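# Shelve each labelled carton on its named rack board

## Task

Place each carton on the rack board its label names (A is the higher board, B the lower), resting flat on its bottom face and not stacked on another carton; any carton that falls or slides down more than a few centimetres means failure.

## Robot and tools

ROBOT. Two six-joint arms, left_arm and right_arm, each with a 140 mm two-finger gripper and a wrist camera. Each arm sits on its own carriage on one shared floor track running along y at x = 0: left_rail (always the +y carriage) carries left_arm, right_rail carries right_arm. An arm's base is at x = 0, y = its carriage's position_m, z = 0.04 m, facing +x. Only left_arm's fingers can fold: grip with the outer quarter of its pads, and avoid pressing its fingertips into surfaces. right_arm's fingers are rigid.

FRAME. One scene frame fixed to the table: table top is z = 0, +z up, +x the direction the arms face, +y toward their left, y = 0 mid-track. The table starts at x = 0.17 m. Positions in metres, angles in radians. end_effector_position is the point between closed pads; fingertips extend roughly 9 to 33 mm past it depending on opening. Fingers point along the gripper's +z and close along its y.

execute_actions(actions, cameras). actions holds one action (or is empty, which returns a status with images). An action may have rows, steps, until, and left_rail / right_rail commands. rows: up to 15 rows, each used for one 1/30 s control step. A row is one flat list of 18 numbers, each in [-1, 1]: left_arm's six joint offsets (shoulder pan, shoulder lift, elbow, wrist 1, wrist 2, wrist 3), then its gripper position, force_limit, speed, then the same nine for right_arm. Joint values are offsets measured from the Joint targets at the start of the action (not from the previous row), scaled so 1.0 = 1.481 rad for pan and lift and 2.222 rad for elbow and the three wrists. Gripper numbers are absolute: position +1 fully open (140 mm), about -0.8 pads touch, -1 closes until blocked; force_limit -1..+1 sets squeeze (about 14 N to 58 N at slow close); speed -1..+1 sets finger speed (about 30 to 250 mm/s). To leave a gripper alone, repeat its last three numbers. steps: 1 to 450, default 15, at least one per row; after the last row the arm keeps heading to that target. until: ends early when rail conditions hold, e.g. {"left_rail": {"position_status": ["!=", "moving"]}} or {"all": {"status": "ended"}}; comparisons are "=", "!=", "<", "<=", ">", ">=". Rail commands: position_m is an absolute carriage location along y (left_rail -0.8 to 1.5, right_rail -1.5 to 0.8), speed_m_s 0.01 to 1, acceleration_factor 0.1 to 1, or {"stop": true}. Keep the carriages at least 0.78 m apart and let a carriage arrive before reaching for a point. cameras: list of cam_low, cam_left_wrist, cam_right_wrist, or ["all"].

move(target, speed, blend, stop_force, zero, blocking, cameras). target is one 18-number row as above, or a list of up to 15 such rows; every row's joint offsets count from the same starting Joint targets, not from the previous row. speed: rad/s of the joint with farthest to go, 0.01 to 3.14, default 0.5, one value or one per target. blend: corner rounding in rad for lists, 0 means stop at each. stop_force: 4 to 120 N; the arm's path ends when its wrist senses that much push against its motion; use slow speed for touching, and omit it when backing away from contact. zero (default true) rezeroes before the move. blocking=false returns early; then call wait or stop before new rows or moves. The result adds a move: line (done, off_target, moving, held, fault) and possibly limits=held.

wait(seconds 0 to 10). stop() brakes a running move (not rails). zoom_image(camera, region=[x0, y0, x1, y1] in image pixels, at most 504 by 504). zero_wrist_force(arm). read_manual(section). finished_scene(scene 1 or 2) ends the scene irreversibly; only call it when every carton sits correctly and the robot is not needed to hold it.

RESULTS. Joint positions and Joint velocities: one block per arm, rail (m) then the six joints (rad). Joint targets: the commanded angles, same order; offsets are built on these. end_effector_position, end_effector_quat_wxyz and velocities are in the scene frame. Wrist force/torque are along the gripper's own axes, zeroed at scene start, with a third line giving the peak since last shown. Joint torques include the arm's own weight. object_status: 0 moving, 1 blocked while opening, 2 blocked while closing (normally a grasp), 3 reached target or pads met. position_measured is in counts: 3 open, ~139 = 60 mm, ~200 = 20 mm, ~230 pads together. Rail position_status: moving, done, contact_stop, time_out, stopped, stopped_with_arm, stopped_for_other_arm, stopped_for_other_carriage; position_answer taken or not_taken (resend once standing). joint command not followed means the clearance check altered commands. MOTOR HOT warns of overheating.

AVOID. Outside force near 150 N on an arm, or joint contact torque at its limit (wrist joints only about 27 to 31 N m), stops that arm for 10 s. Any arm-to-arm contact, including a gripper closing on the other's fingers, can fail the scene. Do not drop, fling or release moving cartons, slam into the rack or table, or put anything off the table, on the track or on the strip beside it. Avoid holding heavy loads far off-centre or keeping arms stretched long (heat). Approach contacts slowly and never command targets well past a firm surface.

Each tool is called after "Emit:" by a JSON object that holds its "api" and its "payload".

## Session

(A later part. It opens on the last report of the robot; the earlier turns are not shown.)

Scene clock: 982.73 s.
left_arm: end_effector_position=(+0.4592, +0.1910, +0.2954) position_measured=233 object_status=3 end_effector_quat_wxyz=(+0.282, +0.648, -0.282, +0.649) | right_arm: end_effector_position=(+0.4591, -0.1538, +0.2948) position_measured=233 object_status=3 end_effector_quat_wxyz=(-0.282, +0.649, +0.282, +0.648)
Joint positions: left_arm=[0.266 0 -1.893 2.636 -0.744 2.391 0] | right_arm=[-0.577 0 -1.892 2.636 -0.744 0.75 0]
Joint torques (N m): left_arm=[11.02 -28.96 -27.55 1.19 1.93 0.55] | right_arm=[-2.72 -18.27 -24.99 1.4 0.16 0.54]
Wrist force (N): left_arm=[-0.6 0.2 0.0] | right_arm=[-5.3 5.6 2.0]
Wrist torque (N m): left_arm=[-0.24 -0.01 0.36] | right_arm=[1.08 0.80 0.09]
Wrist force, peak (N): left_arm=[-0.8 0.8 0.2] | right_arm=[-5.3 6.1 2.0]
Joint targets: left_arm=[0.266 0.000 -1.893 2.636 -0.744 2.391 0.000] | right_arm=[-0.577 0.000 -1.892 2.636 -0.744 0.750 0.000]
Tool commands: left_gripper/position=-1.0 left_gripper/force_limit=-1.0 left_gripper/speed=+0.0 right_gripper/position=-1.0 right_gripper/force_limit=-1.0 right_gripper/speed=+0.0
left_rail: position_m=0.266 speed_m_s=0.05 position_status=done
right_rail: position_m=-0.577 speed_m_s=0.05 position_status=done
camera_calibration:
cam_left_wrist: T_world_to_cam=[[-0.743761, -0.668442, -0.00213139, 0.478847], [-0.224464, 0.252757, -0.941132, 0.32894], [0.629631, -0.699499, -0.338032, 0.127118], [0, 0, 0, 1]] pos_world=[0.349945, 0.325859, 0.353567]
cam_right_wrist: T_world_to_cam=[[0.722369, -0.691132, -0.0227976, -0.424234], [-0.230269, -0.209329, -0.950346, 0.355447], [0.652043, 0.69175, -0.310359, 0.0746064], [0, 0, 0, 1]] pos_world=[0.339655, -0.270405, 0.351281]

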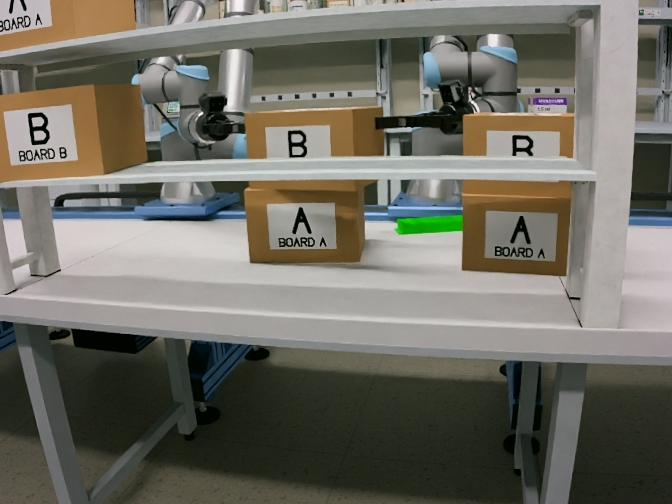

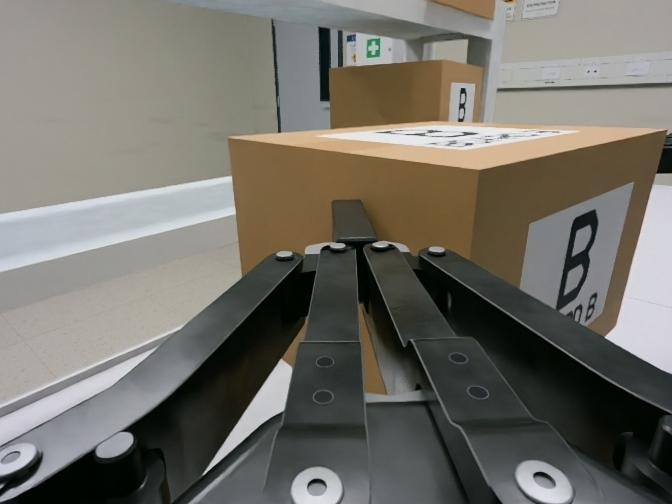

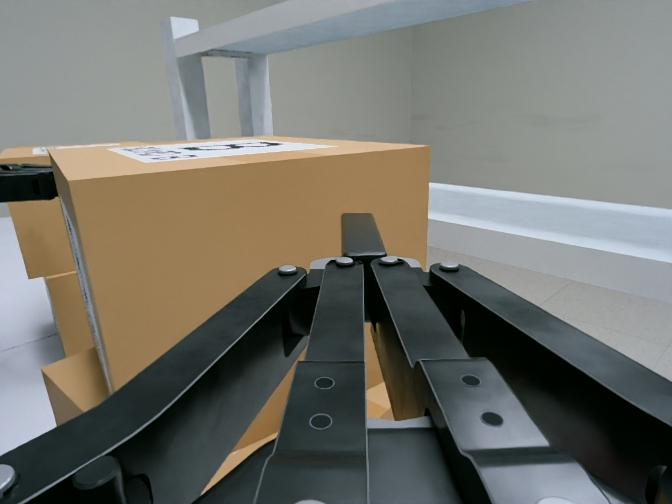

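Emit:
{"api": "move", "payload": {"target": [0,0,0,0,0.07,0,-1,-1,0,0,0,0,0,-0.07,0,-1,-1,0], "speed": 0.06, "stop_force": 10, "cameras": ["all"]}}

Scene clock: 992.17 s.
left_arm: end_effector_position=(+0.4323, +0.1684, +0.2953) position_measured=233 object_status=3 end_effector_quat_wxyz=(+0.315, +0.633, -0.315, +0.633) | right_arm: end_effector_position=(+0.4322, -0.1312, +0.2949) position_measured=233 object_status=3 end_effector_quat_wxyz=(-0.315, +0.633, +0.315, +0.633)
Joint positions: left_arm=[0.266 0 -1.893 2.636 -0.744 2.494 0] | right_arm=[-0.577 0 -1.892 2.636 -0.744 0.647 0]
Joint torques (N m): left_arm=[-22.83 -28.47 -30.02 0.65 0.1 0.9] | right_arm=[-0.57 -16.74 -26.09 1.22 0.42 0.56]
Wrist force (N): left_arm=[-0.7 -8.5 -13.7] | right_arm=[-1.2 17.1 -14.6]
Wrist torque (N m): left_arm=[-0.03 -0.08 0.36] | right_arm=[0.87 0.77 0.09]
Wrist force, peak (N): left_arm=[-2.7 -16.9 -21.4] | right_arm=[-5.2 23.9 -16.3]
Joint targets: left_arm=[0.266 0.000 -1.893 2.636 -0.744 2.494 0.000] | right_arm=[-0.577 0.000 -1.892 2.636 -0.744 0.647 0.000]
left_rail: position_m=0.266 speed_m_s=0.05 position_status=done
right_rail: position_m=-0.577 speed_m_s=0.05 position_status=done
move: contact (left_arm, right_arm); left_arm: the wrist 2 is farthest, 0.052 rad from its target; right_arm: the wrist 2 is farthest, 0.052 rad from its target
camera_calibration:
cam_left_wrist: T_world_to_cam=[[-0.808733, -0.588172, -0.00210449, 0.458305], [-0.197222, 0.274546, -0.941131, 0.313186], [0.554125, -0.760709, -0.338034, 0.171145], [0, 0, 0, 1]] pos_world=[0.337578, 0.313769, 0.353567]
cam_right_wrist: T_world_to_cam=[[0.789759, -0.612994, -0.0228031, -0.408029], [-0.207422, -0.231881, -0.950372, 0.341264], [0.577285, 0.755295, -0.310278, 0.117177], [0, 0, 0, 1]] pos_world=[0.325386, -0.25949, 0.351381]

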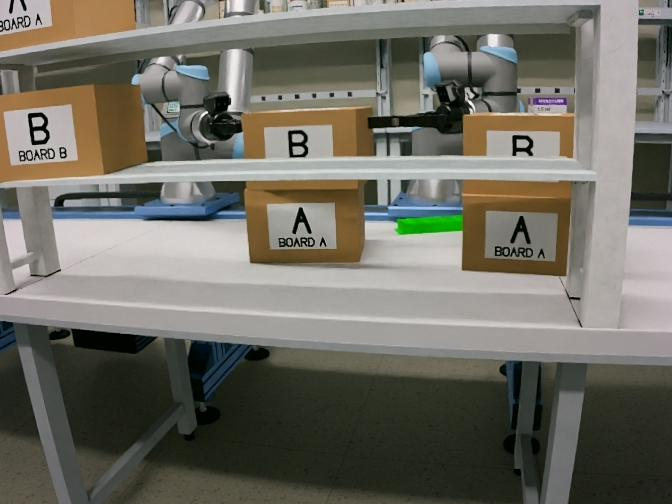

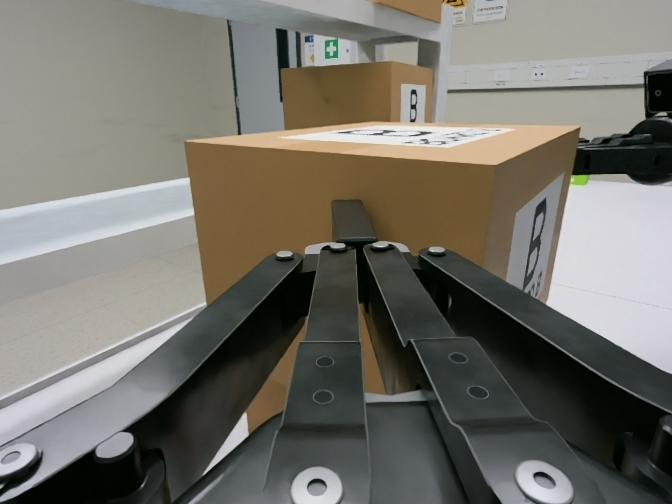

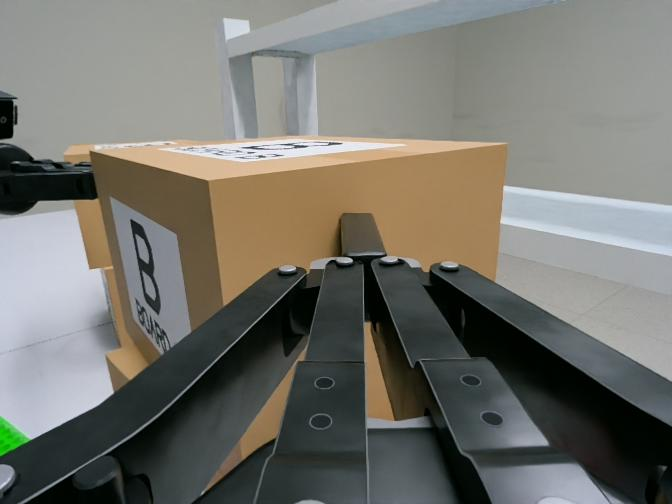

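Emit:
{"api": "move", "payload": {"target": [0,0,0,0,-0.0464,0,-1,-1,0,0,0,0,0,0.0464,0,-1,-1,0], "speed": 0.15}}

Emit:
{"api": "execute_actions", "payload": {"actions": [{"left_rail":{"position_m":0.247},"right_rail":{"position_m":-0.558},"steps":200,"until":{"all":{"status":"ended"}}}]}}

Emit:
{"api": "move", "payload": {"target": [0,0,0,0,0.05,0,-1,-1,0,0,0,0,0,-0.05,0,-1,-1,0], "speed": 0.06, "stop_force": 10}}

Emit:
{"api": "move", "payload": {"target": [0,0,0,0,0.03,0,-1,-1,0,0,0,0,0,-0.03,0,-1,-1,0], "speed": 0.04, "stop_force": 34, "cameras": ["all"]}}

Scene clock: 1007.00 s.
left_arm: end_effector_position=(+0.4591, +0.1909, +0.2954) position_measured=233 object_status=3 end_effector_quat_wxyz=(+0.282, +0.648, -0.282, +0.648) | right_arm: end_effector_position=(+0.4590, -0.1537, +0.2948) position_measured=233 object_status=3 end_effector_quat_wxyz=(-0.282, +0.649, +0.282, +0.648)
Joint positions: left_arm=[0.266 0 -1.893 2.636 -0.744 2.392 0] | right_arm=[-0.577 0 -1.892 2.636 -0.744 0.75 0]
Joint torques (N m): left_arm=[7.18 -27.96 -28.97 0.33 -2.43 0.54] | right_arm=[4.78 -15.12 -26.54 0.79 3.42 0.47]
Wrist force (N): left_arm=[-0.4 0.6 0.1] | right_arm=[-2.9 6.4 1.2]
Wrist torque (N m): left_arm=[-0.14 -0.06 0.36] | right_arm=[1.25 0.27 0.09]
Wrist force, peak (N): left_arm=[-1.3 -8.8 -14.6] | right_arm=[-2.3 17.7 -14.4]
Joint targets: left_arm=[0.266 0.000 -1.893 2.636 -0.744 2.391 0.000] | right_arm=[-0.577 0.000 -1.892 2.636 -0.744 0.750 0.000]
left_rail: position_m=0.266 speed_m_s=0.05 position_status=done
right_rail: position_m=-0.577 speed_m_s=0.05 position_status=done
move: done

Scene clock: 1008.10 s.
left_arm: end_effector_position=(+0.4592, +0.1719, +0.2954) position_measured=233 object_status=3 end_effector_quat_wxyz=(+0.282, +0.648, -0.282, +0.648) | right_arm: end_effector_position=(+0.4591, -0.1348, +0.2948) position_measured=233 object_status=3 end_effector_quat_wxyz=(-0.282, +0.649, +0.282, +0.648)
Joint positions: left_arm=[0.247 0 -1.893 2.636 -0.744 2.391 0] | right_arm=[-0.558 0 -1.892 2.636 -0.744 0.75 0]
Joint torques (N m): left_arm=[9.03 -27.09 -29.42 0.44 -2.43 0.48] | right_arm=[5.94 -15.24 -27.36 0.68 3.39 0.48]
Wrist force (N): left_arm=[-0.3 0.6 0.2] | right_arm=[-3.3 6.3 1.0]
Wrist torque (N m): left_arm=[-0.14 -0.07 0.36] | right_arm=[1.25 0.36 0.09]
Wrist force, peak (N): left_arm=[-0.9 0.7 -0.3] | right_arm=[-3.1 7.3 0.4]
Joint targets: left_arm=[0.247 0.000 -1.893 2.636 -0.744 2.391 0.000] | right_arm=[-0.558 0.000 -1.892 2.636 -0.744 0.750 0.000]
Tool commands: left_gripper/position=-1.0 left_gripper/force_limit=-1.0 left_gripper/speed=+0.0 right_gripper/position=-1.0 right_gripper/force_limit=-1.0 right_gripper/speed=+0.0
left_rail: position_m=0.247 speed_m_s=0.05 position_status=done
right_rail: position_m=-0.558 speed_m_s=0.05 position_status=done

Scene clock: 1009.57 s.
left_arm: end_effector_position=(+0.4538, +0.1670, +0.2953) position_measured=233 object_status=3 end_effector_quat_wxyz=(+0.289, +0.645, -0.289, +0.645) | right_arm: end_effector_position=(+0.4536, -0.1297, +0.2948) position_measured=233 object_status=3 end_effector_quat_wxyz=(-0.289, +0.645, +0.289, +0.645)
Joint positions: left_arm=[0.247 0 -1.893 2.636 -0.744 2.413 0] | right_arm=[-0.558 0 -1.892 2.636 -0.744 0.728 0]
Joint torques (N m): left_arm=[-17.68 -27.56 -29.32 0.59 -0.14 0.64] | right_arm=[6.65 -13.79 -27.29 0.69 0.98 0.52]
Wrist force (N): left_arm=[-1.6 -7.4 -7.0] | right_arm=[-3.5 16.6 -6.0]
Wrist torque (N m): left_arm=[0.00 -0.05 0.35] | right_arm=[1.01 0.23 0.08]
Wrist force, peak (N): left_arm=[-0.2 -16.6 -15.3] | right_arm=[-3.5 24.6 -13.5]
Joint targets: left_arm=[0.247 0.000 -1.893 2.636 -0.744 2.413 0.000] | right_arm=[-0.558 0.000 -1.892 2.636 -0.744 0.728 0.000]
left_rail: position_m=0.247 speed_m_s=0.05 position_status=done
right_rail: position_m=-0.558 speed_m_s=0.05 position_status=done
move: contact (left_arm, right_arm); left_arm: the wrist 2 is farthest, 0.089 rad from its target; right_arm: the wrist 2 is farthest, 0.089 rad from its target

Scene clock: 1010.90 s.
left_arm: end_effector_position=(+0.4520, +0.1655, +0.2953) position_measured=233 object_status=3 end_effector_quat_wxyz=(+0.291, +0.644, -0.291, +0.644) | right_arm: end_effector_position=(+0.4517, -0.1281, +0.2948) position_measured=233 object_status=3 end_effector_quat_wxyz=(-0.292, +0.644, +0.291, +0.644)
Joint positions: left_arm=[0.247 0 -1.893 2.636 -0.744 2.42 0] | right_arm=[-0.558 0 -1.892 2.636 -0.744 0.721 0]
Joint torques (N m): left_arm=[-24.4 -26.37 -29.7 0.62 7.78 1.09] | right_arm=[40.17 -14.49 -27.29 0.7 -6.9 0.49]
Wrist force (N): left_arm=[0.5 -42.0 -43.2] | right_arm=[-3.0 50.2 -40.6]
Wrist torque (N m): left_arm=[0.74 0.03 0.34] | right_arm=[0.20 0.31 0.06]
Wrist force, peak (N): left_arm=[3.4 -48.0 -49.6] | right_arm=[-2.0 56.6 -46.8]
Joint targets: left_arm=[0.247 0.000 -1.893 2.636 -0.744 2.420 0.000] | right_arm=[-0.558 0.000 -1.892 2.636 -0.744 0.721 0.000]
left_rail: position_m=0.247 speed_m_s=0.05 position_status=done
right_rail: position_m=-0.558 speed_m_s=0.05 position_status=done
move: contact (left_arm, right_arm); left_arm: the wrist 2 is farthest, 0.060 rad from its target; right_arm: the wrist 2 is farthest, 0.059 rad from its target
camera_calibration:
cam_left_wrist: T_world_to_cam=[[-0.762433, -0.647064, -0.00206413, 0.461308], [-0.217244, 0.25898, -0.941135, 0.329505], [0.609509, -0.717104, -0.338026, 0.125748], [0, 0, 0, 1]] pos_world=[0.346655, 0.303334, 0.353567]
cam_right_wrist: T_world_to_cam=[[0.742507, -0.669451, -0.0227981, -0.407384], [-0.223975, -0.216053, -0.950346, 0.355402], [0.631284, 0.710744, -0.31036, 0.0735077], [0, 0, 0, 1]] pos_world=[0.335682, -0.248183, 0.351281]

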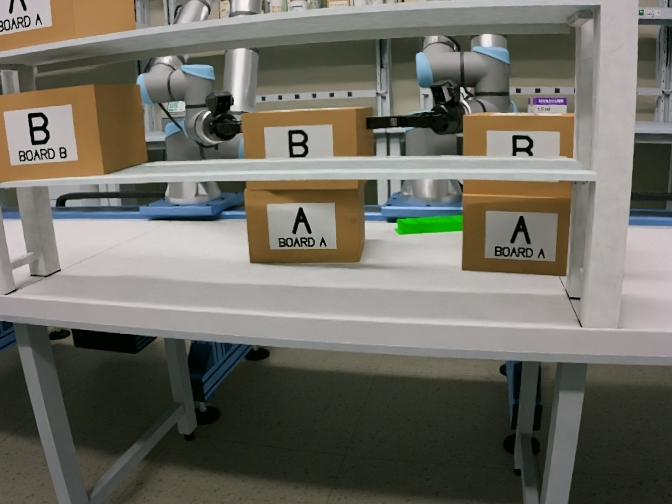

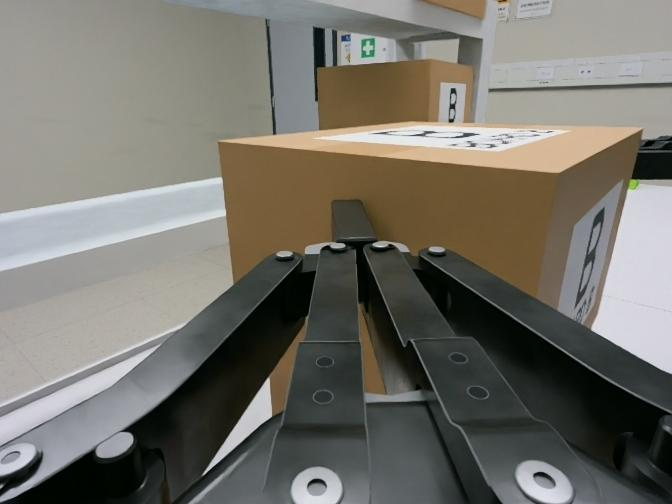

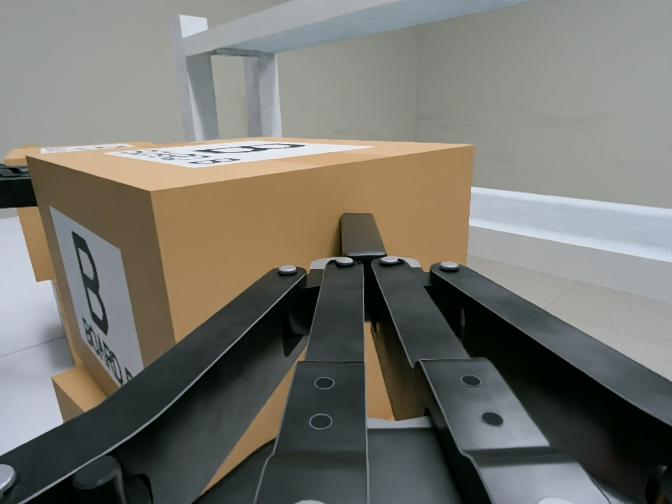

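Emit:
{"api": "move", "payload": {"target": [0,-0.1191,-0.0618,0.1412,0,0,-1,-1,0,0,-0.1191,-0.0618,0.1412,0,0,-1,-1,0], "speed": 0.12}}

Emit:
{"api": "execute_actions", "payload": {"actions": [{"left_rail":{"position_m":0.197,"speed_m_s":0.05},"right_rail":{"position_m":-0.608,"speed_m_s":0.05},"steps":200,"until":{"any":{"status":"ended"}}}]}}

Emit:
{"api": "move", "payload": {"target": [[0,0.1688,-0.0630,-0.0496,0,0,-1,-1,0,0,0.1688,-0.0630,-0.0496,0,0,-1,-1,0],[0,0.2992,-0.1354,-0.0640,0,0,-1,-1,0,0,0.2992,-0.1354,-0.0640,0,0,-1,-1,0],[0,0.3649,-0.1768,-0.0664,0,0,-1,-1,0,0,0.3649,-0.1768,-0.0664,0,0,-1,-1,0]], "speed": 0.12, "blend": [0.03,0.03,0], "stop_force": 25, "cameras": ["all"]}}

Scene clock: 1033.73 s.
left_arm: end_effector_position=(+0.4519, +0.1655, +0.4010) position_measured=233 object_status=3 end_effector_quat_wxyz=(+0.291, +0.644, -0.291, +0.644) | right_arm: end_effector_position=(+0.4516, -0.1280, +0.4004) position_measured=233 object_status=3 end_effector_quat_wxyz=(-0.292, +0.644, +0.291, +0.644)
Joint positions: left_arm=[0.247 0 -2.069 2.499 -0.43 2.42 0] | right_arm=[-0.558 0 -2.068 2.499 -0.43 0.721 0]
Joint torques (N m): left_arm=[-25.28 -26.11 -65.84 -0.38 8.56 0.4] | right_arm=[26.25 -14.91 -55.58 -0.05 -8.48 0.54]
Wrist force (N): left_arm=[-10.1 -41.0 -46.1] | right_arm=[-13.8 48.8 -44.0]
Wrist torque (N m): left_arm=[0.67 -0.49 0.29] | right_arm=[0.27 -0.16 0.04]
Wrist force, peak (N): left_arm=[-9.8 -40.9 -46.8] | right_arm=[-14.2 49.3 -44.1]
Joint targets: left_arm=[0.247 0.000 -2.069 2.499 -0.430 2.420 0.000] | right_arm=[-0.558 0.000 -2.069 2.499 -0.430 0.721 0.000]
left_rail: position_m=0.247 speed_m_s=0.05 position_status=done
right_rail: position_m=-0.558 speed_m_s=0.05 position_status=done
move: done

Scene clock: 1035.43 s.
left_arm: end_effector_position=(+0.4519, +0.1155, +0.4010) position_measured=233 object_status=3 end_effector_quat_wxyz=(+0.291, +0.644, -0.291, +0.644) | right_arm: end_effector_position=(+0.4516, -0.1780, +0.4005) position_measured=233 object_status=3 end_effector_quat_wxyz=(-0.292, +0.644, +0.291, +0.644)
Joint positions: left_arm=[0.197 0 -2.069 2.499 -0.43 2.42 0] | right_arm=[-0.608 0 -2.069 2.499 -0.43 0.721 0]
Joint torques (N m): left_arm=[-22.7 -28.35 -64.01 -0.65 8.62 0.85] | right_arm=[17.61 -16.98 -54.42 -0.68 -8.96 0.69]
Wrist force (N): left_arm=[-10.0 -41.9 -47.2] | right_arm=[-13.6 49.8 -45.1]
Wrist torque (N m): left_arm=[0.72 -0.43 0.29] | right_arm=[0.26 -0.14 0.04]
Wrist force, peak (N): left_arm=[-10.2 -42.3 -47.5] | right_arm=[-13.9 50.4 -45.3]
Joint targets: left_arm=[0.197 0.000 -2.069 2.499 -0.430 2.420 0.000] | right_arm=[-0.608 0.000 -2.069 2.499 -0.430 0.721 0.000]
Tool commands: left_gripper/position=-1.0 left_gripper/force_limit=-1.0 left_gripper/speed=+0.0 right_gripper/position=-1.0 right_gripper/force_limit=-1.0 right_gripper/speed=+0.0
left_rail: position_m=0.197 speed_m_s=0.05 position_status=done
right_rail: position_m=-0.608 speed_m_s=0.05 position_status=done

Scene clock: 1040.97 s.
left_arm: end_effector_position=(+0.7299, +0.1155, +0.4011) position_measured=233 object_status=3 end_effector_quat_wxyz=(+0.291, +0.644, -0.291, +0.644) | right_arm: end_effector_position=(+0.7296, -0.1781, +0.4004) position_measured=233 object_status=3 end_effector_quat_wxyz=(-0.292, +0.644, +0.291, +0.644)
Joint positions: left_arm=[0.197 0 -1.529 2.106 -0.578 2.42 0] | right_arm=[-0.608 0 -1.528 2.106 -0.578 0.721 0]
Joint torques (N m): left_arm=[-42.7 -34.85 -62.15 -8.18 9.67 1.11] | right_arm=[23.7 -40.33 -51.7 -9.96 -10.79 0.68]
Wrist force (N): left_arm=[-9.5 -31.7 -36.3] | right_arm=[-10.2 33.4 -36.0]
Wrist torque (N m): left_arm=[0.55 -0.48 0.32] | right_arm=[-0.29 -0.47 -0.03]
Wrist force, peak (N): left_arm=[-10.6 -41.7 -47.5] | right_arm=[-14.3 49.8 -45.4]
Joint targets: left_arm=[0.197 0.000 -1.529 2.106 -0.578 2.420 0.000] | right_arm=[-0.608 0.000 -1.528 2.106 -0.578 0.721 0.000]
left_rail: position_m=0.197 speed_m_s=0.05 position_status=done
right_rail: position_m=-0.608 speed_m_s=0.05 position_status=done
move: done
camera_calibration:
cam_left_wrist: T_world_to_cam=[[-0.762463, -0.647029, -0.00196627, 0.641017], [-0.217374, 0.259014, -0.941095, 0.502358], [0.609425, -0.717123, -0.338136, -0.0436529], [0, 0, 0, 1]] pos_world=[0.624555, 0.253334, 0.459267]
cam_right_wrist: T_world_to_cam=[[0.742536, -0.669415, -0.0228905, -0.644757], [-0.224104, -0.216087, -0.950307, 0.507249], [0.631203, 0.710767, -0.310471, -0.0335081], [0, 0, 0, 1]] pos_world=[0.613582, -0.298183, 0.45688]

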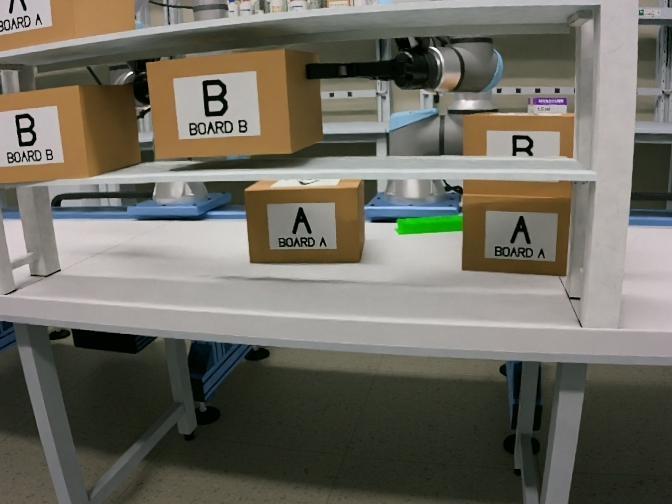

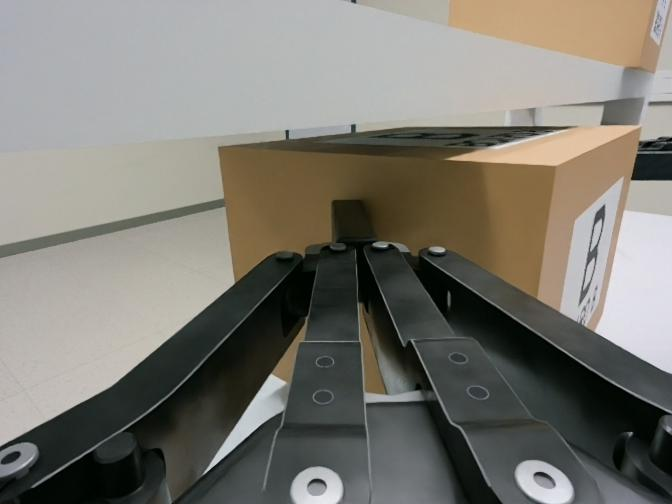

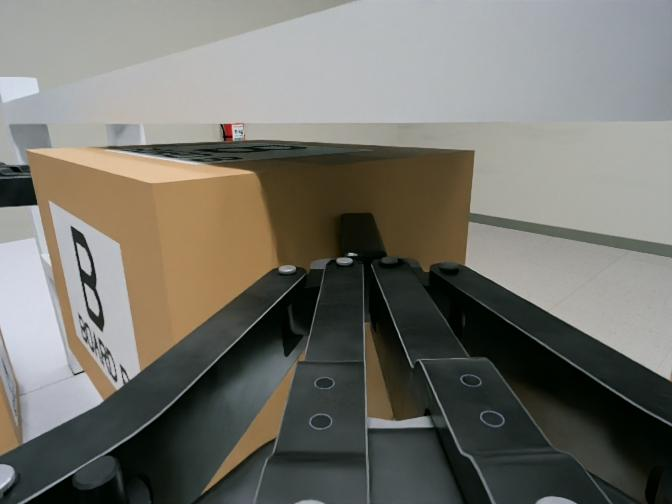

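Emit:
{"api": "move", "payload": {"target": [0,0.0317,-0.0230,0.0018,0,0,-1,-1,0,0,0.0317,-0.0230,0.0018,0,0,-1,-1,0], "speed": 0.06, "stop_force": 15}}

Emit:
{"api": "move", "payload": {"target": [0,0.0207,0.0135,-0.0273,0,0,-1,-1,0,0,0.0207,0.0135,-0.0273,0,0,-1,-1,0], "speed": 0.04, "stop_force": 14, "cameras": ["all"]}}

Scene clock: 1051.60 s.
left_arm: end_effector_position=(+0.7599, +0.1154, +0.4012) position_measured=233 object_status=3 end_effector_quat_wxyz=(+0.291, +0.644, -0.291, +0.644) | right_arm: end_effector_position=(+0.7596, -0.1781, +0.4005) position_measured=233 object_status=3 end_effector_quat_wxyz=(-0.292, +0.644, +0.291, +0.644)
Joint positions: left_arm=[0.197 0 -1.482 2.055 -0.574 2.42 0] | right_arm=[-0.608 0 -1.481 2.055 -0.574 0.721 0]
Joint torques (N m): left_arm=[-51.08 -38.41 -62.18 -0.64 11.34 1] | right_arm=[34.32 -46.16 -51.7 -0.5 -11.78 0.6]
Wrist force (N): left_arm=[-9.8 -31.4 -35.6] | right_arm=[-10.7 32.9 -34.4]
Wrist torque (N m): left_arm=[0.49 -0.47 0.32] | right_arm=[-0.15 -0.43 0.02]
Wrist force, peak (N): left_arm=[-10.1 -32.0 -37.2] | right_arm=[-15.4 35.1 -35.2]
Joint targets: left_arm=[0.197 0.000 -1.482 2.055 -0.574 2.420 0.000] | right_arm=[-0.608 0.000 -1.481 2.055 -0.574 0.721 0.000]
left_rail: position_m=0.197 speed_m_s=0.05 position_status=done
right_rail: position_m=-0.608 speed_m_s=0.05 position_status=done
move: done

Scene clock: 1054.40 s.
left_arm: end_effector_position=(+0.7590, +0.1154, +0.3728) position_measured=233 object_status=3 end_effector_quat_wxyz=(+0.291, +0.644, -0.291, +0.644) | right_arm: end_effector_position=(+0.7588, -0.1781, +0.3729) position_measured=233 object_status=3 end_effector_quat_wxyz=(-0.292, +0.644, +0.292, +0.644)
Joint positions: left_arm=[0.197 0 -1.453 2.083 -0.63 2.42 0] | right_arm=[-0.608 0 -1.453 2.082 -0.629 0.721 0]
Joint torques (N m): left_arm=[-48.34 -76.55 -51.93 0.83 11.2 1.06] | right_arm=[35.99 -63.01 -40.47 1.84 -12.44 0.77]
Wrist force (N): left_arm=[-1.2 -33.4 -35.2] | right_arm=[-0.5 39.1 -29.1]
Wrist torque (N m): left_arm=[0.55 0.01 0.30] | right_arm=[0.62 0.23 0.10]
Wrist force, peak (N): left_arm=[13.2 -30.7 -46.0] | right_arm=[-13.7 38.7 -33.4]
Joint targets: left_arm=[0.197 0.000 -1.453 2.083 -0.630 2.420 0.000] | right_arm=[-0.608 0.000 -1.453 2.082 -0.629 0.721 0.000]
left_rail: position_m=0.197 speed_m_s=0.05 position_status=done
right_rail: position_m=-0.608 speed_m_s=0.05 position_status=done
move: contact (left_arm, right_arm)
camera_calibration:
cam_left_wrist: T_world_to_cam=[[-0.762484, -0.647003, -0.00227843, 0.663292], [-0.216954, 0.258992, -0.941198, 0.481827], [0.609548, -0.717154, -0.337848, -0.0711537], [0, 0, 0, 1]] pos_world=[0.653656, 0.253334, 0.430967]
cam_right_wrist: T_world_to_cam=[[0.742512, -0.669453, -0.0225644, -0.667205], [-0.223674, -0.216049, -0.950417, 0.487443], [0.631385, 0.710743, -0.310158, -0.0607352], [0, 0, 0, 1]] pos_world=[0.642783, -0.298183, 0.429382]

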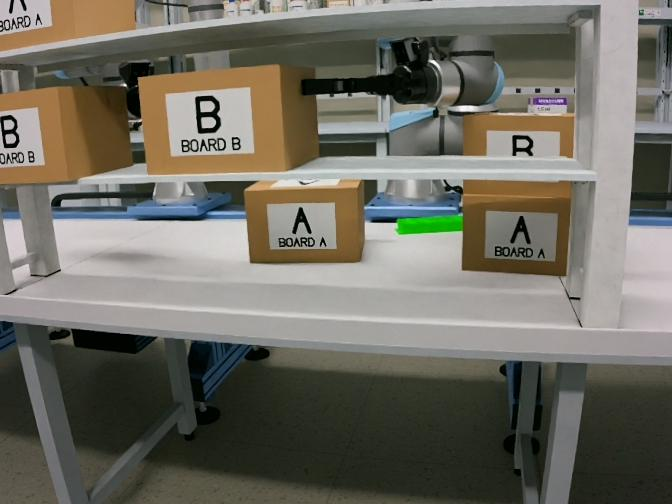

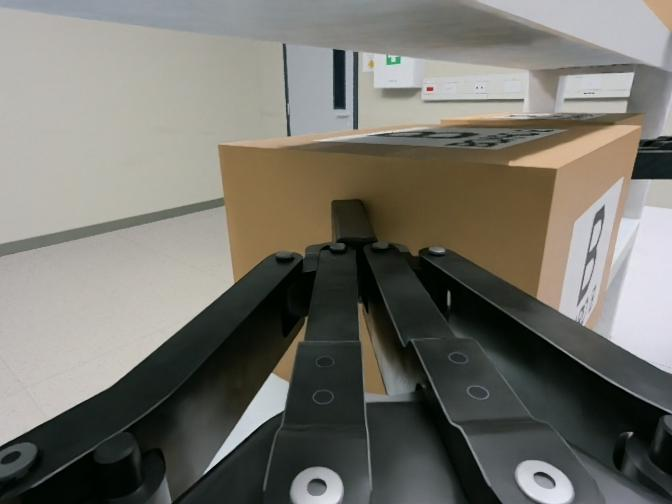

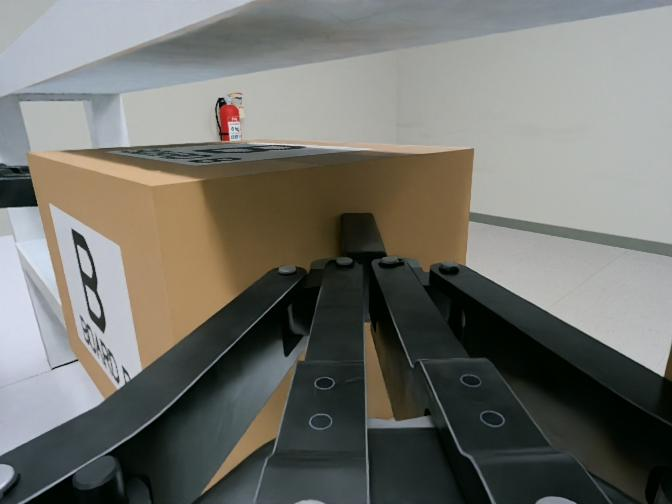

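Emit:
{"api": "execute_actions", "payload": {"actions": [{"left_rail":{"position_m":0.209,"speed_m_s":0.05},"right_rail":{"position_m":-0.618,"speed_m_s":0.05},"steps":200,"until":{"all":{"status":"ended"}}}]}}

Emit:
{"api": "move", "payload": {"target": [[0,-0.0138,-0.009,0.0182,0,0,-1,-1,0,0,-0.0138,-0.009,0.0182,0,0,-1,-1,0],[0,-0.0138,-0.009,0.0182,0,0,-1,-1,0,0,-0.2474,0.1243,0.0401,0,0,-1,-1,0]], "speed": [0.1,0.25]}}

Emit:
{"api": "execute_actions", "payload": {"actions": [{"right_rail":{"position_m":-0.95,"speed_m_s":0.2},"steps":200,"until":{"any":{"status":"ended"}}}]}}

Emit:
{"api": "execute_actions", "payload": {"actions": [{"left_rail":{"position_m":0.107,"speed_m_s":0.04},"steps":200,"until":{"any":{"status":"ended"}}}], "cameras": ["all"]}}

Scene clock: 1068.37 s.
left_arm: end_effector_position=(+0.7590, +0.1274, +0.3728) position_measured=233 object_status=3 end_effector_quat_wxyz=(+0.291, +0.644, -0.291, +0.644) | right_arm: end_effector_position=(+0.7587, -0.1881, +0.3729) position_measured=233 object_status=3 end_effector_quat_wxyz=(-0.292, +0.644, +0.292, +0.644)
Joint positions: left_arm=[0.209 0 -1.453 2.083 -0.63 2.42 0] | right_arm=[-0.618 0 -1.453 2.082 -0.629 0.721 0]
Joint torques (N m): left_arm=[11.26 -71.89 -52.15 -2.28 -1.83 0.96] | right_arm=[-17.34 -62.86 -40.4 0.62 2.34 0.71]
Wrist force (N): left_arm=[-0.8 0.8 -0.1] | right_arm=[-2.1 2.6 1.0]
Wrist torque (N m): left_arm=[-0.11 0.05 0.36] | right_arm=[0.73 0.15 0.04]
Wrist force, peak (N): left_arm=[-1.7 -33.7 -35.3] | right_arm=[-1.3 39.4 -29.2]
Joint targets: left_arm=[0.209 0.000 -1.453 2.083 -0.630 2.420 0.000] | right_arm=[-0.618 0.000 -1.453 2.082 -0.629 0.721 0.000]
Tool commands: left_gripper/position=-1.0 left_gripper/force_limit=-1.0 left_gripper/speed=+0.0 right_gripper/position=-1.0 right_gripper/force_limit=-1.0 right_gripper/speed=+0.0
left_rail: position_m=0.209 speed_m_s=0.05 position_status=done
right_rail: position_m=-0.618 speed_m_s=0.05 position_status=done

Scene clock: 1071.10 s.
left_arm: end_effector_position=(+0.7598, +0.1274, +0.3931) position_measured=233 object_status=3 end_effector_quat_wxyz=(+0.291, +0.644, -0.291, +0.644) | right_arm: end_effector_position=(+0.5647, -0.1881, +0.4016) position_measured=233 object_status=3 end_effector_quat_wxyz=(-0.291, +0.644, +0.292, +0.645)
Joint positions: left_arm=[0.209 0 -1.473 2.063 -0.59 2.42 0] | right_arm=[-0.618 0 -1.819 2.358 -0.54 0.721 0]
Joint torques (N m): left_arm=[11.94 -73.09 -53.89 0.98 -1.55 0.84] | right_arm=[9.22 -34.25 -30 1.34 2.91 0.83]
Wrist force (N): left_arm=[-0.6 0.8 0.0] | right_arm=[-2.3 4.6 1.5]
Wrist torque (N m): left_arm=[-0.12 -0.01 0.36] | right_arm=[0.83 0.10 0.02]
Wrist force, peak (N): left_arm=[-1.1 0.8 -0.2] | right_arm=[-2.8 5.7 1.7]
Joint targets: left_arm=[0.209 0.000 -1.473 2.063 -0.590 2.420 0.000] | right_arm=[-0.618 0.000 -1.820 2.359 -0.540 0.721 0.000]
left_rail: position_m=0.209 speed_m_s=0.05 position_status=done
right_rail: position_m=-0.618 speed_m_s=0.05 position_status=done
move: done

Scene clock: 1074.97 s.
left_arm: end_effector_position=(+0.7598, +0.1274, +0.3931) position_measured=233 object_status=3 end_effector_quat_wxyz=(+0.291, +0.644, -0.291, +0.644) | right_arm: end_effector_position=(+0.5646, -0.5201, +0.4016) position_measured=233 object_status=3 end_effector_quat_wxyz=(-0.291, +0.644, +0.292, +0.645)
Joint positions: left_arm=[0.209 0 -1.473 2.063 -0.59 2.42 0] | right_arm=[-0.95 0 -1.82 2.359 -0.54 0.721 0]
Joint torques (N m): left_arm=[13.26 -73.27 -54.11 1.39 -1.35 0.34] | right_arm=[10.78 -31.61 -31.41 0.99 2.96 0.64]
Wrist force (N): left_arm=[-0.9 0.5 -0.2] | right_arm=[-2.1 4.5 1.5]
Wrist torque (N m): left_arm=[-0.17 0.06 0.36] | right_arm=[0.81 0.06 0.01]
Wrist force, peak (N): left_arm=[-1.1 0.7 -0.1] | right_arm=[-2.5 4.7 1.2]
Joint targets: left_arm=[0.209 0.000 -1.473 2.063 -0.590 2.420 0.000] | right_arm=[-0.950 0.000 -1.820 2.359 -0.540 0.721 0.000]
Tool commands: left_gripper/position=-1.0 left_gripper/force_limit=-1.0 left_gripper/speed=+0.0 right_gripper/position=-1.0 right_gripper/force_limit=-1.0 right_gripper/speed=+0.0
left_rail: position_m=0.209 speed_m_s=0.05 position_status=done
right_rail: position_m=-0.950 speed_m_s=0.20 position_status=done

Scene clock: 1078.13 s.
left_arm: end_effector_position=(+0.7598, +0.0254, +0.3931) position_measured=233 object_status=3 end_effector_quat_wxyz=(+0.291, +0.644, -0.291, +0.645) | right_arm: end_effector_position=(+0.5646, -0.5201, +0.4016) position_measured=233 object_status=3 end_effector_quat_wxyz=(-0.291, +0.644, +0.292, +0.645)
Joint positions: left_arm=[0.107 0 -1.473 2.063 -0.59 2.42 0] | right_arm=[-0.95 0 -1.82 2.359 -0.54 0.721 0]
Joint torques (N m): left_arm=[-20.03 -56.06 -45.93 -1.6 3.53 1.25] | right_arm=[10.56 -30.68 -32.35 1.04 2.81 0.69]
Wrist force (N): left_arm=[1.9 -3.5 -6.7] | right_arm=[-2.2 4.8 1.4]
Wrist torque (N m): left_arm=[-0.11 0.09 0.33] | right_arm=[0.86 0.07 0.01]
Wrist force, peak (N): left_arm=[0.2 -4.8 -6.2] | right_arm=[-2.4 4.7 1.5]
Joint targets: left_arm=[0.107 0.000 -1.473 2.063 -0.590 2.420 0.000] | right_arm=[-0.950 0.000 -1.820 2.359 -0.540 0.721 0.000]
Tool commands: left_gripper/position=-1.0 left_gripper/force_limit=-1.0 left_gripper/speed=+0.0 right_gripper/position=-1.0 right_gripper/force_limit=-1.0 right_gripper/speed=+0.0
left_rail: position_m=0.107 speed_m_s=0.04 position_status=done
right_rail: position_m=-0.950 speed_m_s=0.20 position_status=done
camera_calibration:
cam_left_wrist: T_world_to_cam=[[-0.762484, -0.647003, -0.00227843, 0.605718], [-0.216954, 0.258992, -0.941198, 0.524417], [0.609548, -0.717154, -0.337848, -0.129327], [0, 0, 0, 1]] pos_world=[0.654456, 0.163334, 0.451267]
cam_right_wrist: T_world_to_cam=[[0.742563, -0.669424, -0.021719, -0.751638], [-0.222536, -0.216005, -0.950694, 0.396832], [0.631726, 0.710784, -0.309368, 0.313368], [0, 0, 0, 1]] pos_world=[0.448485, -0.640183, 0.457887]

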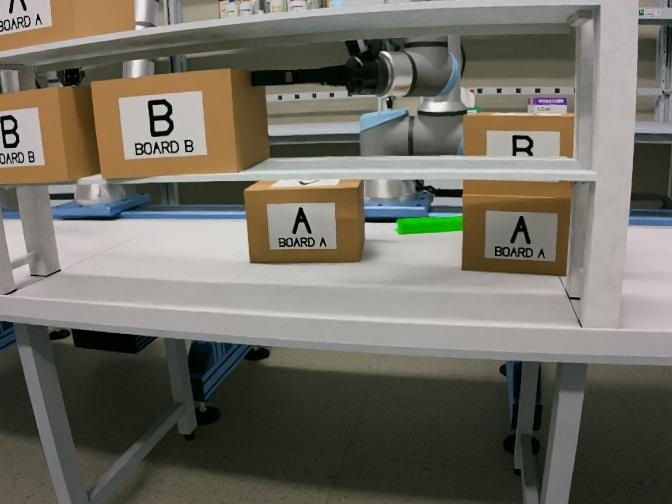

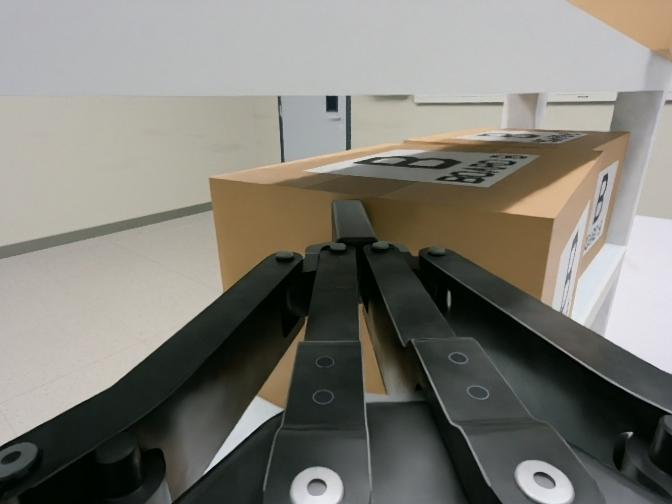

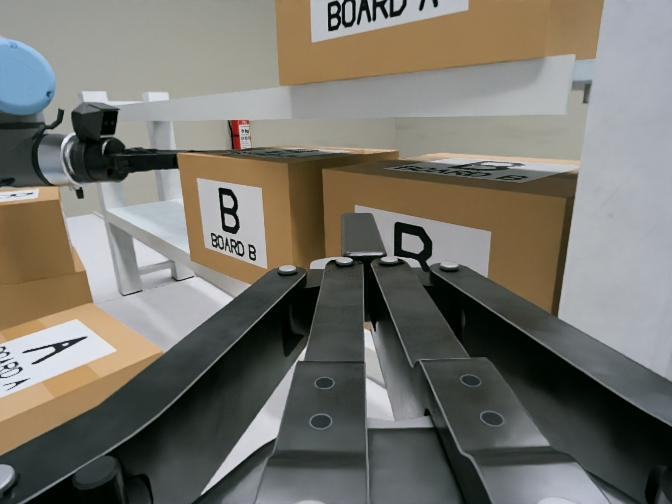

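Emit:
{"api": "execute_actions", "payload": {"actions": [{"left_rail":{"position_m":0.14,"speed_m_s":0.1},"steps":200,"until":{"any":{"status":"ended"}}}]}}

Emit:
{"api": "move", "payload": {"target": [0,-0.3566,0.1820,0.0557,-0.0131,0,-1,-1,0,0,-0.1223,0.0487,0.0332,0.0133,0,-1,-1,0], "speed": 0.3}}

Emit:
{"api": "execute_actions", "payload": {"actions": [{"left_rail":{"position_m":0.26,"speed_m_s":0.2},"right_rail":{"position_m":-0.61,"speed_m_s":0.2},"steps":300,"until":{"all":{"status":"ended"}}}]}}

Emit:
{"api": "move", "payload": {"target": [[0,0.0731,0.07,-0.1188,0,0,-1,-1,0,0,0.0731,0.07,-0.1188,0,0,-1,-1,0],[0,0.4407,0.1268,-0.4206,0,0,-1,-1,0,0,0.4407,0.1268,-0.4206,0,0,-1,-1,0]], "speed": 0.25, "stop_force": 20, "cameras": ["all"]}}

Scene clock: 1099.30 s.
left_arm: end_effector_position=(+0.7598, +0.0584, +0.3931) position_measured=233 object_status=3 end_effector_quat_wxyz=(+0.291, +0.644, -0.291, +0.644) | right_arm: end_effector_position=(+0.5646, -0.5201, +0.4016) position_measured=233 object_status=3 end_effector_quat_wxyz=(-0.291, +0.644, +0.292, +0.645)
Joint positions: left_arm=[0.14 0 -1.473 2.063 -0.59 2.42 0] | right_arm=[-0.95 0 -1.82 2.359 -0.54 0.721 0]
Joint torques (N m): left_arm=[4.69 -31.69 -32.08 -2.52 -1.66 0.62] | right_arm=[11.7 -30.82 -33.99 0.7 2.79 0.7]
Wrist force (N): left_arm=[-0.6 0.5 -0.1] | right_arm=[-2.2 4.6 1.5]
Wrist torque (N m): left_arm=[-0.17 -0.02 0.35] | right_arm=[0.83 0.07 0.02]
Wrist force, peak (N): left_arm=[2.5 -3.5 -7.1] | right_arm=[-2.6 4.7 1.3]
Joint targets: left_arm=[0.140 0.000 -1.473 2.063 -0.590 2.420 0.000] | right_arm=[-0.950 0.000 -1.820 2.359 -0.540 0.721 0.000]
Tool commands: left_gripper/position=-1.0 left_gripper/force_limit=-1.0 left_gripper/speed=+0.0 right_gripper/position=-1.0 right_gripper/force_limit=-1.0 right_gripper/speed=+0.0
left_rail: position_m=0.140 speed_m_s=0.10 position_status=done
right_rail: position_m=-0.950 speed_m_s=0.20 position_status=done

Scene clock: 1101.60 s.
left_arm: end_effector_position=(+0.4874, +0.0651, +0.4011) position_measured=233 object_status=3 end_effector_quat_wxyz=(+0.282, +0.648, -0.282, +0.649) | right_arm: end_effector_position=(+0.4875, -0.5268, +0.4010) position_measured=233 object_status=3 end_effector_quat_wxyz=(-0.282, +0.648, +0.282, +0.648)
Joint positions: left_arm=[0.14 0 -2.001 2.467 -0.466 2.391 0] | right_arm=[-0.95 0 -2.001 2.467 -0.466 0.75 0]
Joint torques (N m): left_arm=[10.37 -24.71 -34.71 1.35 -2.68 0.73] | right_arm=[9.26 -14.21 -32.09 1.24 3.63 0.56]
Wrist force (N): left_arm=[-1.0 0.8 -0.1] | right_arm=[-2.7 4.9 0.5]
Wrist torque (N m): left_arm=[-0.11 0.06 0.35] | right_arm=[0.89 0.19 0.03]
Wrist force, peak (N): left_arm=[-0.9 2.2 -1.3] | right_arm=[-2.6 5.0 0.8]
Joint targets: left_arm=[0.140 0.000 -2.002 2.467 -0.466 2.391 0.000] | right_arm=[-0.950 0.000 -2.001 2.467 -0.466 0.750 0.000]
left_rail: position_m=0.140 speed_m_s=0.10 position_status=done
right_rail: position_m=-0.950 speed_m_s=0.20 position_status=done
move: done

Scene clock: 1105.50 s.
left_arm: end_effector_position=(+0.4873, +0.1851, +0.4011) position_measured=233 object_status=3 end_effector_quat_wxyz=(+0.282, +0.648, -0.282, +0.649) | right_arm: end_effector_position=(+0.4875, -0.1868, +0.4010) position_measured=233 object_status=3 end_effector_quat_wxyz=(-0.282, +0.648, +0.282, +0.648)
Joint positions: left_arm=[0.26 0 -2.002 2.467 -0.466 2.391 0] | right_arm=[-0.61 0 -2.001 2.467 -0.466 0.75 0]
Joint torques (N m): left_arm=[9.63 -25.08 -36.37 0.77 -1.68 0.41] | right_arm=[10.89 -15.8 -33.38 1.24 -0.16 0.58]
Wrist force (N): left_arm=[-0.5 0.7 0.0] | right_arm=[-2.8 4.8 0.5]
Wrist torque (N m): left_arm=[-0.12 -0.05 0.35] | right_arm=[0.85 0.23 0.03]
Wrist force, peak (N): left_arm=[-0.8 1.2 0.0] | right_arm=[-2.9 5.2 0.0]
Joint targets: left_arm=[0.260 0.000 -2.002 2.467 -0.466 2.391 0.000] | right_arm=[-0.610 0.000 -2.001 2.467 -0.466 0.750 0.000]
Tool commands: left_gripper/position=-1.0 left_gripper/force_limit=-1.0 left_gripper/speed=+0.0 right_gripper/position=-1.0 right_gripper/force_limit=-1.0 right_gripper/speed=+0.0
left_rail: position_m=0.260 speed_m_s=0.20 position_status=done
right_rail: position_m=-0.610 speed_m_s=0.20 position_status=done

Scene clock: 1110.33 s.
left_arm: end_effector_position=(+0.4645, +0.1851, +0.1354) position_measured=233 object_status=3 end_effector_quat_wxyz=(+0.282, +0.648, -0.282, +0.649) | right_arm: end_effector_position=(+0.4645, -0.1868, +0.1352) position_measured=233 object_status=3 end_effector_quat_wxyz=(-0.282, +0.648, +0.282, +0.648)
Joint positions: left_arm=[0.26 0 -1.349 2.749 -1.401 2.391 0] | right_arm=[-0.61 0 -1.348 2.749 -1.401 0.75 0]
Joint torques (N m): left_arm=[10.93 -10.43 0.96 -5.31 -0.98 0.71] | right_arm=[12.01 -18.85 -0.29 -6.12 -2.25 0.52]
Wrist force (N): left_arm=[-0.7 0.4 -0.1] | right_arm=[-2.5 4.4 1.0]
Wrist torque (N m): left_arm=[-0.19 -0.01 0.37] | right_arm=[0.82 0.13 0.04]
Wrist force, peak (N): left_arm=[-1.7 1.0 -0.3] | right_arm=[-2.5 5.0 1.0]
Joint targets: left_arm=[0.260 0.000 -1.349 2.749 -1.401 2.391 0.000] | right_arm=[-0.610 0.000 -1.348 2.749 -1.401 0.750 0.000]
left_rail: position_m=0.260 speed_m_s=0.20 position_status=done
right_rail: position_m=-0.610 speed_m_s=0.20 position_status=done
move: done
camera_calibration:
cam_left_wrist: T_world_to_cam=[[-0.743299, -0.668956, -0.00232194, 0.478326], [-0.224364, 0.252566, -0.941207, 0.181061], [0.630212, -0.699077, -0.337821, 0.0652433], [0, 0, 0, 1]] pos_world=[0.355046, 0.319859, 0.193567]
cam_right_wrist: T_world_to_cam=[[0.722443, -0.691071, -0.0222936, -0.454687], [-0.229635, -0.209398, -0.950484, 0.197801], [0.652184, 0.69179, -0.309972, 0.0442381], [0, 0, 0, 1]] pos_world=[0.345056, -0.303405, 0.191583]

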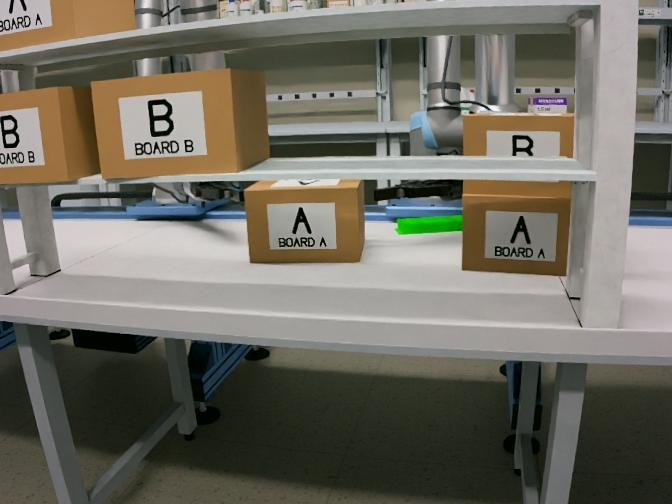

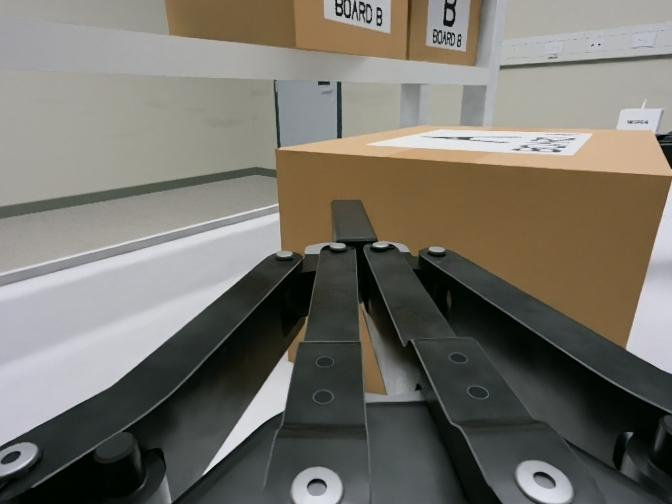

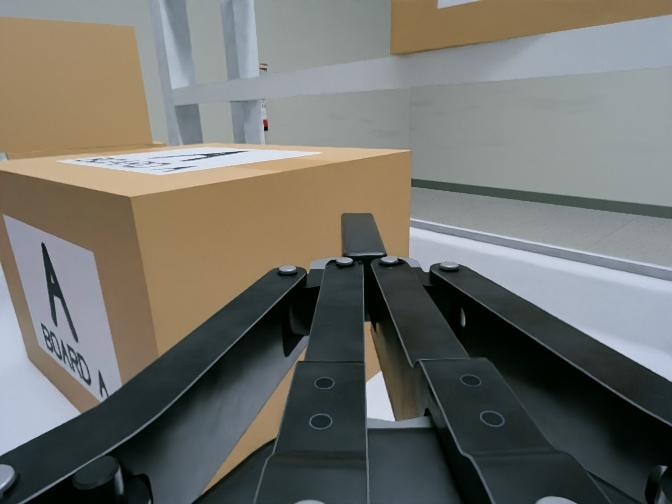

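Emit:
{"api": "execute_actions", "payload": {"actions": [{"left_rail":{"position_m":0.243,"speed_m_s":0.05},"right_rail":{"position_m":-0.570,"speed_m_s":0.05},"steps":200,"until":{"all":{"status":"ended"}}}]}}

Emit:
{"api": "move", "payload": {"target": [0,0,0,0,0.07,0,-1,-1,0,0,0,0,0,-0.07,0,-1,-1,0], "speed": 0.06, "stop_force": 12, "cameras": ["cam_left_wrist","cam_right_wrist"]}}

Scene clock: 1121.23 s.
left_arm: end_effector_position=(+0.4644, +0.1681, +0.1354) position_measured=233 object_status=3 end_effector_quat_wxyz=(+0.282, +0.648, -0.282, +0.649) | right_arm: end_effector_position=(+0.4645, -0.1468, +0.1351) position_measured=233 object_status=3 end_effector_quat_wxyz=(-0.282, +0.648, +0.282, +0.648)
Joint positions: left_arm=[0.243 0 -1.349 2.749 -1.401 2.391 0] | right_arm=[-0.57 0 -1.348 2.749 -1.401 0.75 0]
Joint torques (N m): left_arm=[12.83 -10.1 1 -5.35 0.99 0.26] | right_arm=[10.35 -19.4 -8.25 -5.8 -2.39 0.65]
Wrist force (N): left_arm=[-0.9 0.5 -0.1] | right_arm=[-2.5 11.1 -7.2]
Wrist torque (N m): left_arm=[-0.17 0.03 0.38] | right_arm=[0.67 0.09 0.02]
Wrist force, peak (N): left_arm=[-1.1 0.7 -0.3] | right_arm=[-2.5 11.1 -7.2]
Joint targets: left_arm=[0.243 0.000 -1.349 2.749 -1.401 2.391 0.000] | right_arm=[-0.570 0.000 -1.348 2.749 -1.401 0.750 0.000]
Tool commands: left_gripper/position=-1.0 left_gripper/force_limit=-1.0 left_gripper/speed=+0.0 right_gripper/position=-1.0 right_gripper/force_limit=-1.0 right_gripper/speed=+0.0
left_rail: position_m=0.243 speed_m_s=0.05 position_status=done
right_rail: position_m=-0.570 speed_m_s=0.05 position_status=done

Scene clock: 1123.00 s.
left_arm: end_effector_position=(+0.4548, +0.1595, +0.1354) position_measured=233 object_status=3 end_effector_quat_wxyz=(+0.294, +0.643, -0.294, +0.643) | right_arm: end_effector_position=(+0.4545, -0.1378, +0.1352) position_measured=233 object_status=3 end_effector_quat_wxyz=(-0.295, +0.643, +0.295, +0.643)
Joint positions: left_arm=[0.243 0 -1.349 2.749 -1.401 2.429 0] | right_arm=[-0.57 0 -1.348 2.749 -1.401 0.711 0]
Joint torques (N m): left_arm=[-23.1 -11.17 -3.67 -4.24 0.17 0.7] | right_arm=[10.41 -21.98 -10.87 -5.52 -0.4 0.48]
Wrist force (N): left_arm=[0.0 -10.0 -18.0] | right_arm=[-5.1 20.4 -21.2]
Wrist torque (N m): left_arm=[-0.03 0.03 0.36] | right_arm=[0.56 0.02 0.00]
Wrist force, peak (N): left_arm=[-1.4 -20.0 -20.9] | right_arm=[-5.7 29.1 -22.8]
Joint targets: left_arm=[0.243 0.000 -1.349 2.749 -1.401 2.429 0.000] | right_arm=[-0.570 0.000 -1.348 2.749 -1.401 0.711 0.000]
left_rail: position_m=0.243 speed_m_s=0.05 position_status=done
right_rail: position_m=-0.570 speed_m_s=0.05 position_status=done
move: contact (left_arm, right_arm); left_arm: the wrist 2 is farthest, 0.118 rad from its target; right_arm: the wrist 2 is farthest, 0.116 rad from its target
camera_calibration:
cam_left_wrist: T_world_to_cam=[[-0.768137, -0.640281, -0.00230848, 0.460814], [-0.214636, 0.26089, -0.941205, 0.17962], [0.603238, -0.722479, -0.337827, 0.0693964], [0, 0, 0, 1]] pos_world=[0.350659, 0.298327, 0.193567]
cam_right_wrist: T_world_to_cam=[[0.749158, -0.662015, -0.0223337, -0.421744], [-0.221208, -0.218261, -0.950489, 0.200716], [0.624363, 0.717007, -0.309955, 0.0329851], [0, 0, 0, 1]] pos_world=[0.339758, -0.259043, 0.191583]
Images, in order (width x height): cam_left_wrist 672x504, cam_right_wrist 672x504.

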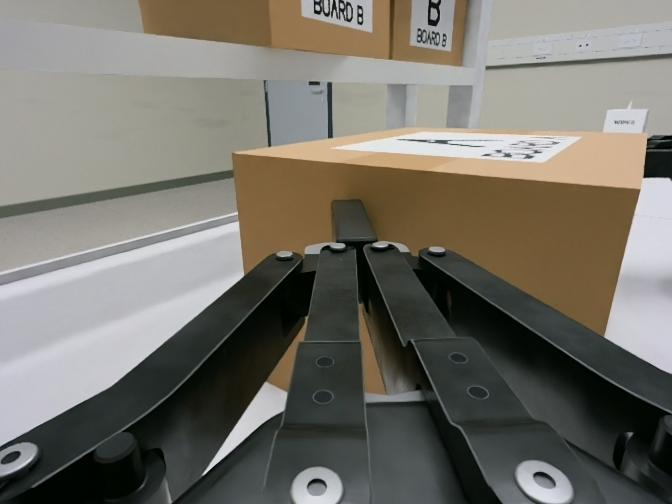

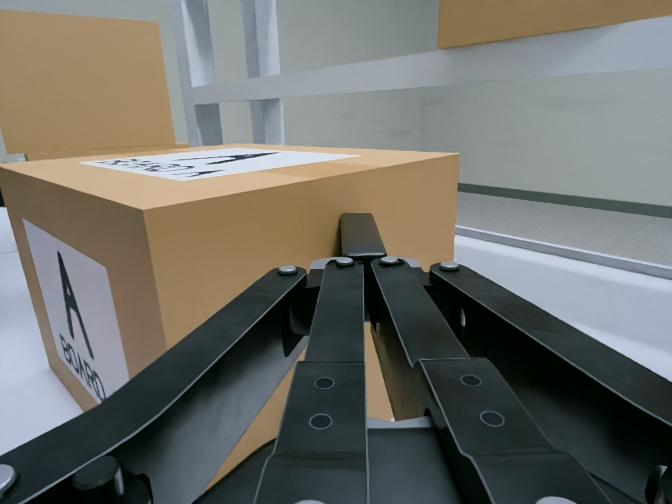

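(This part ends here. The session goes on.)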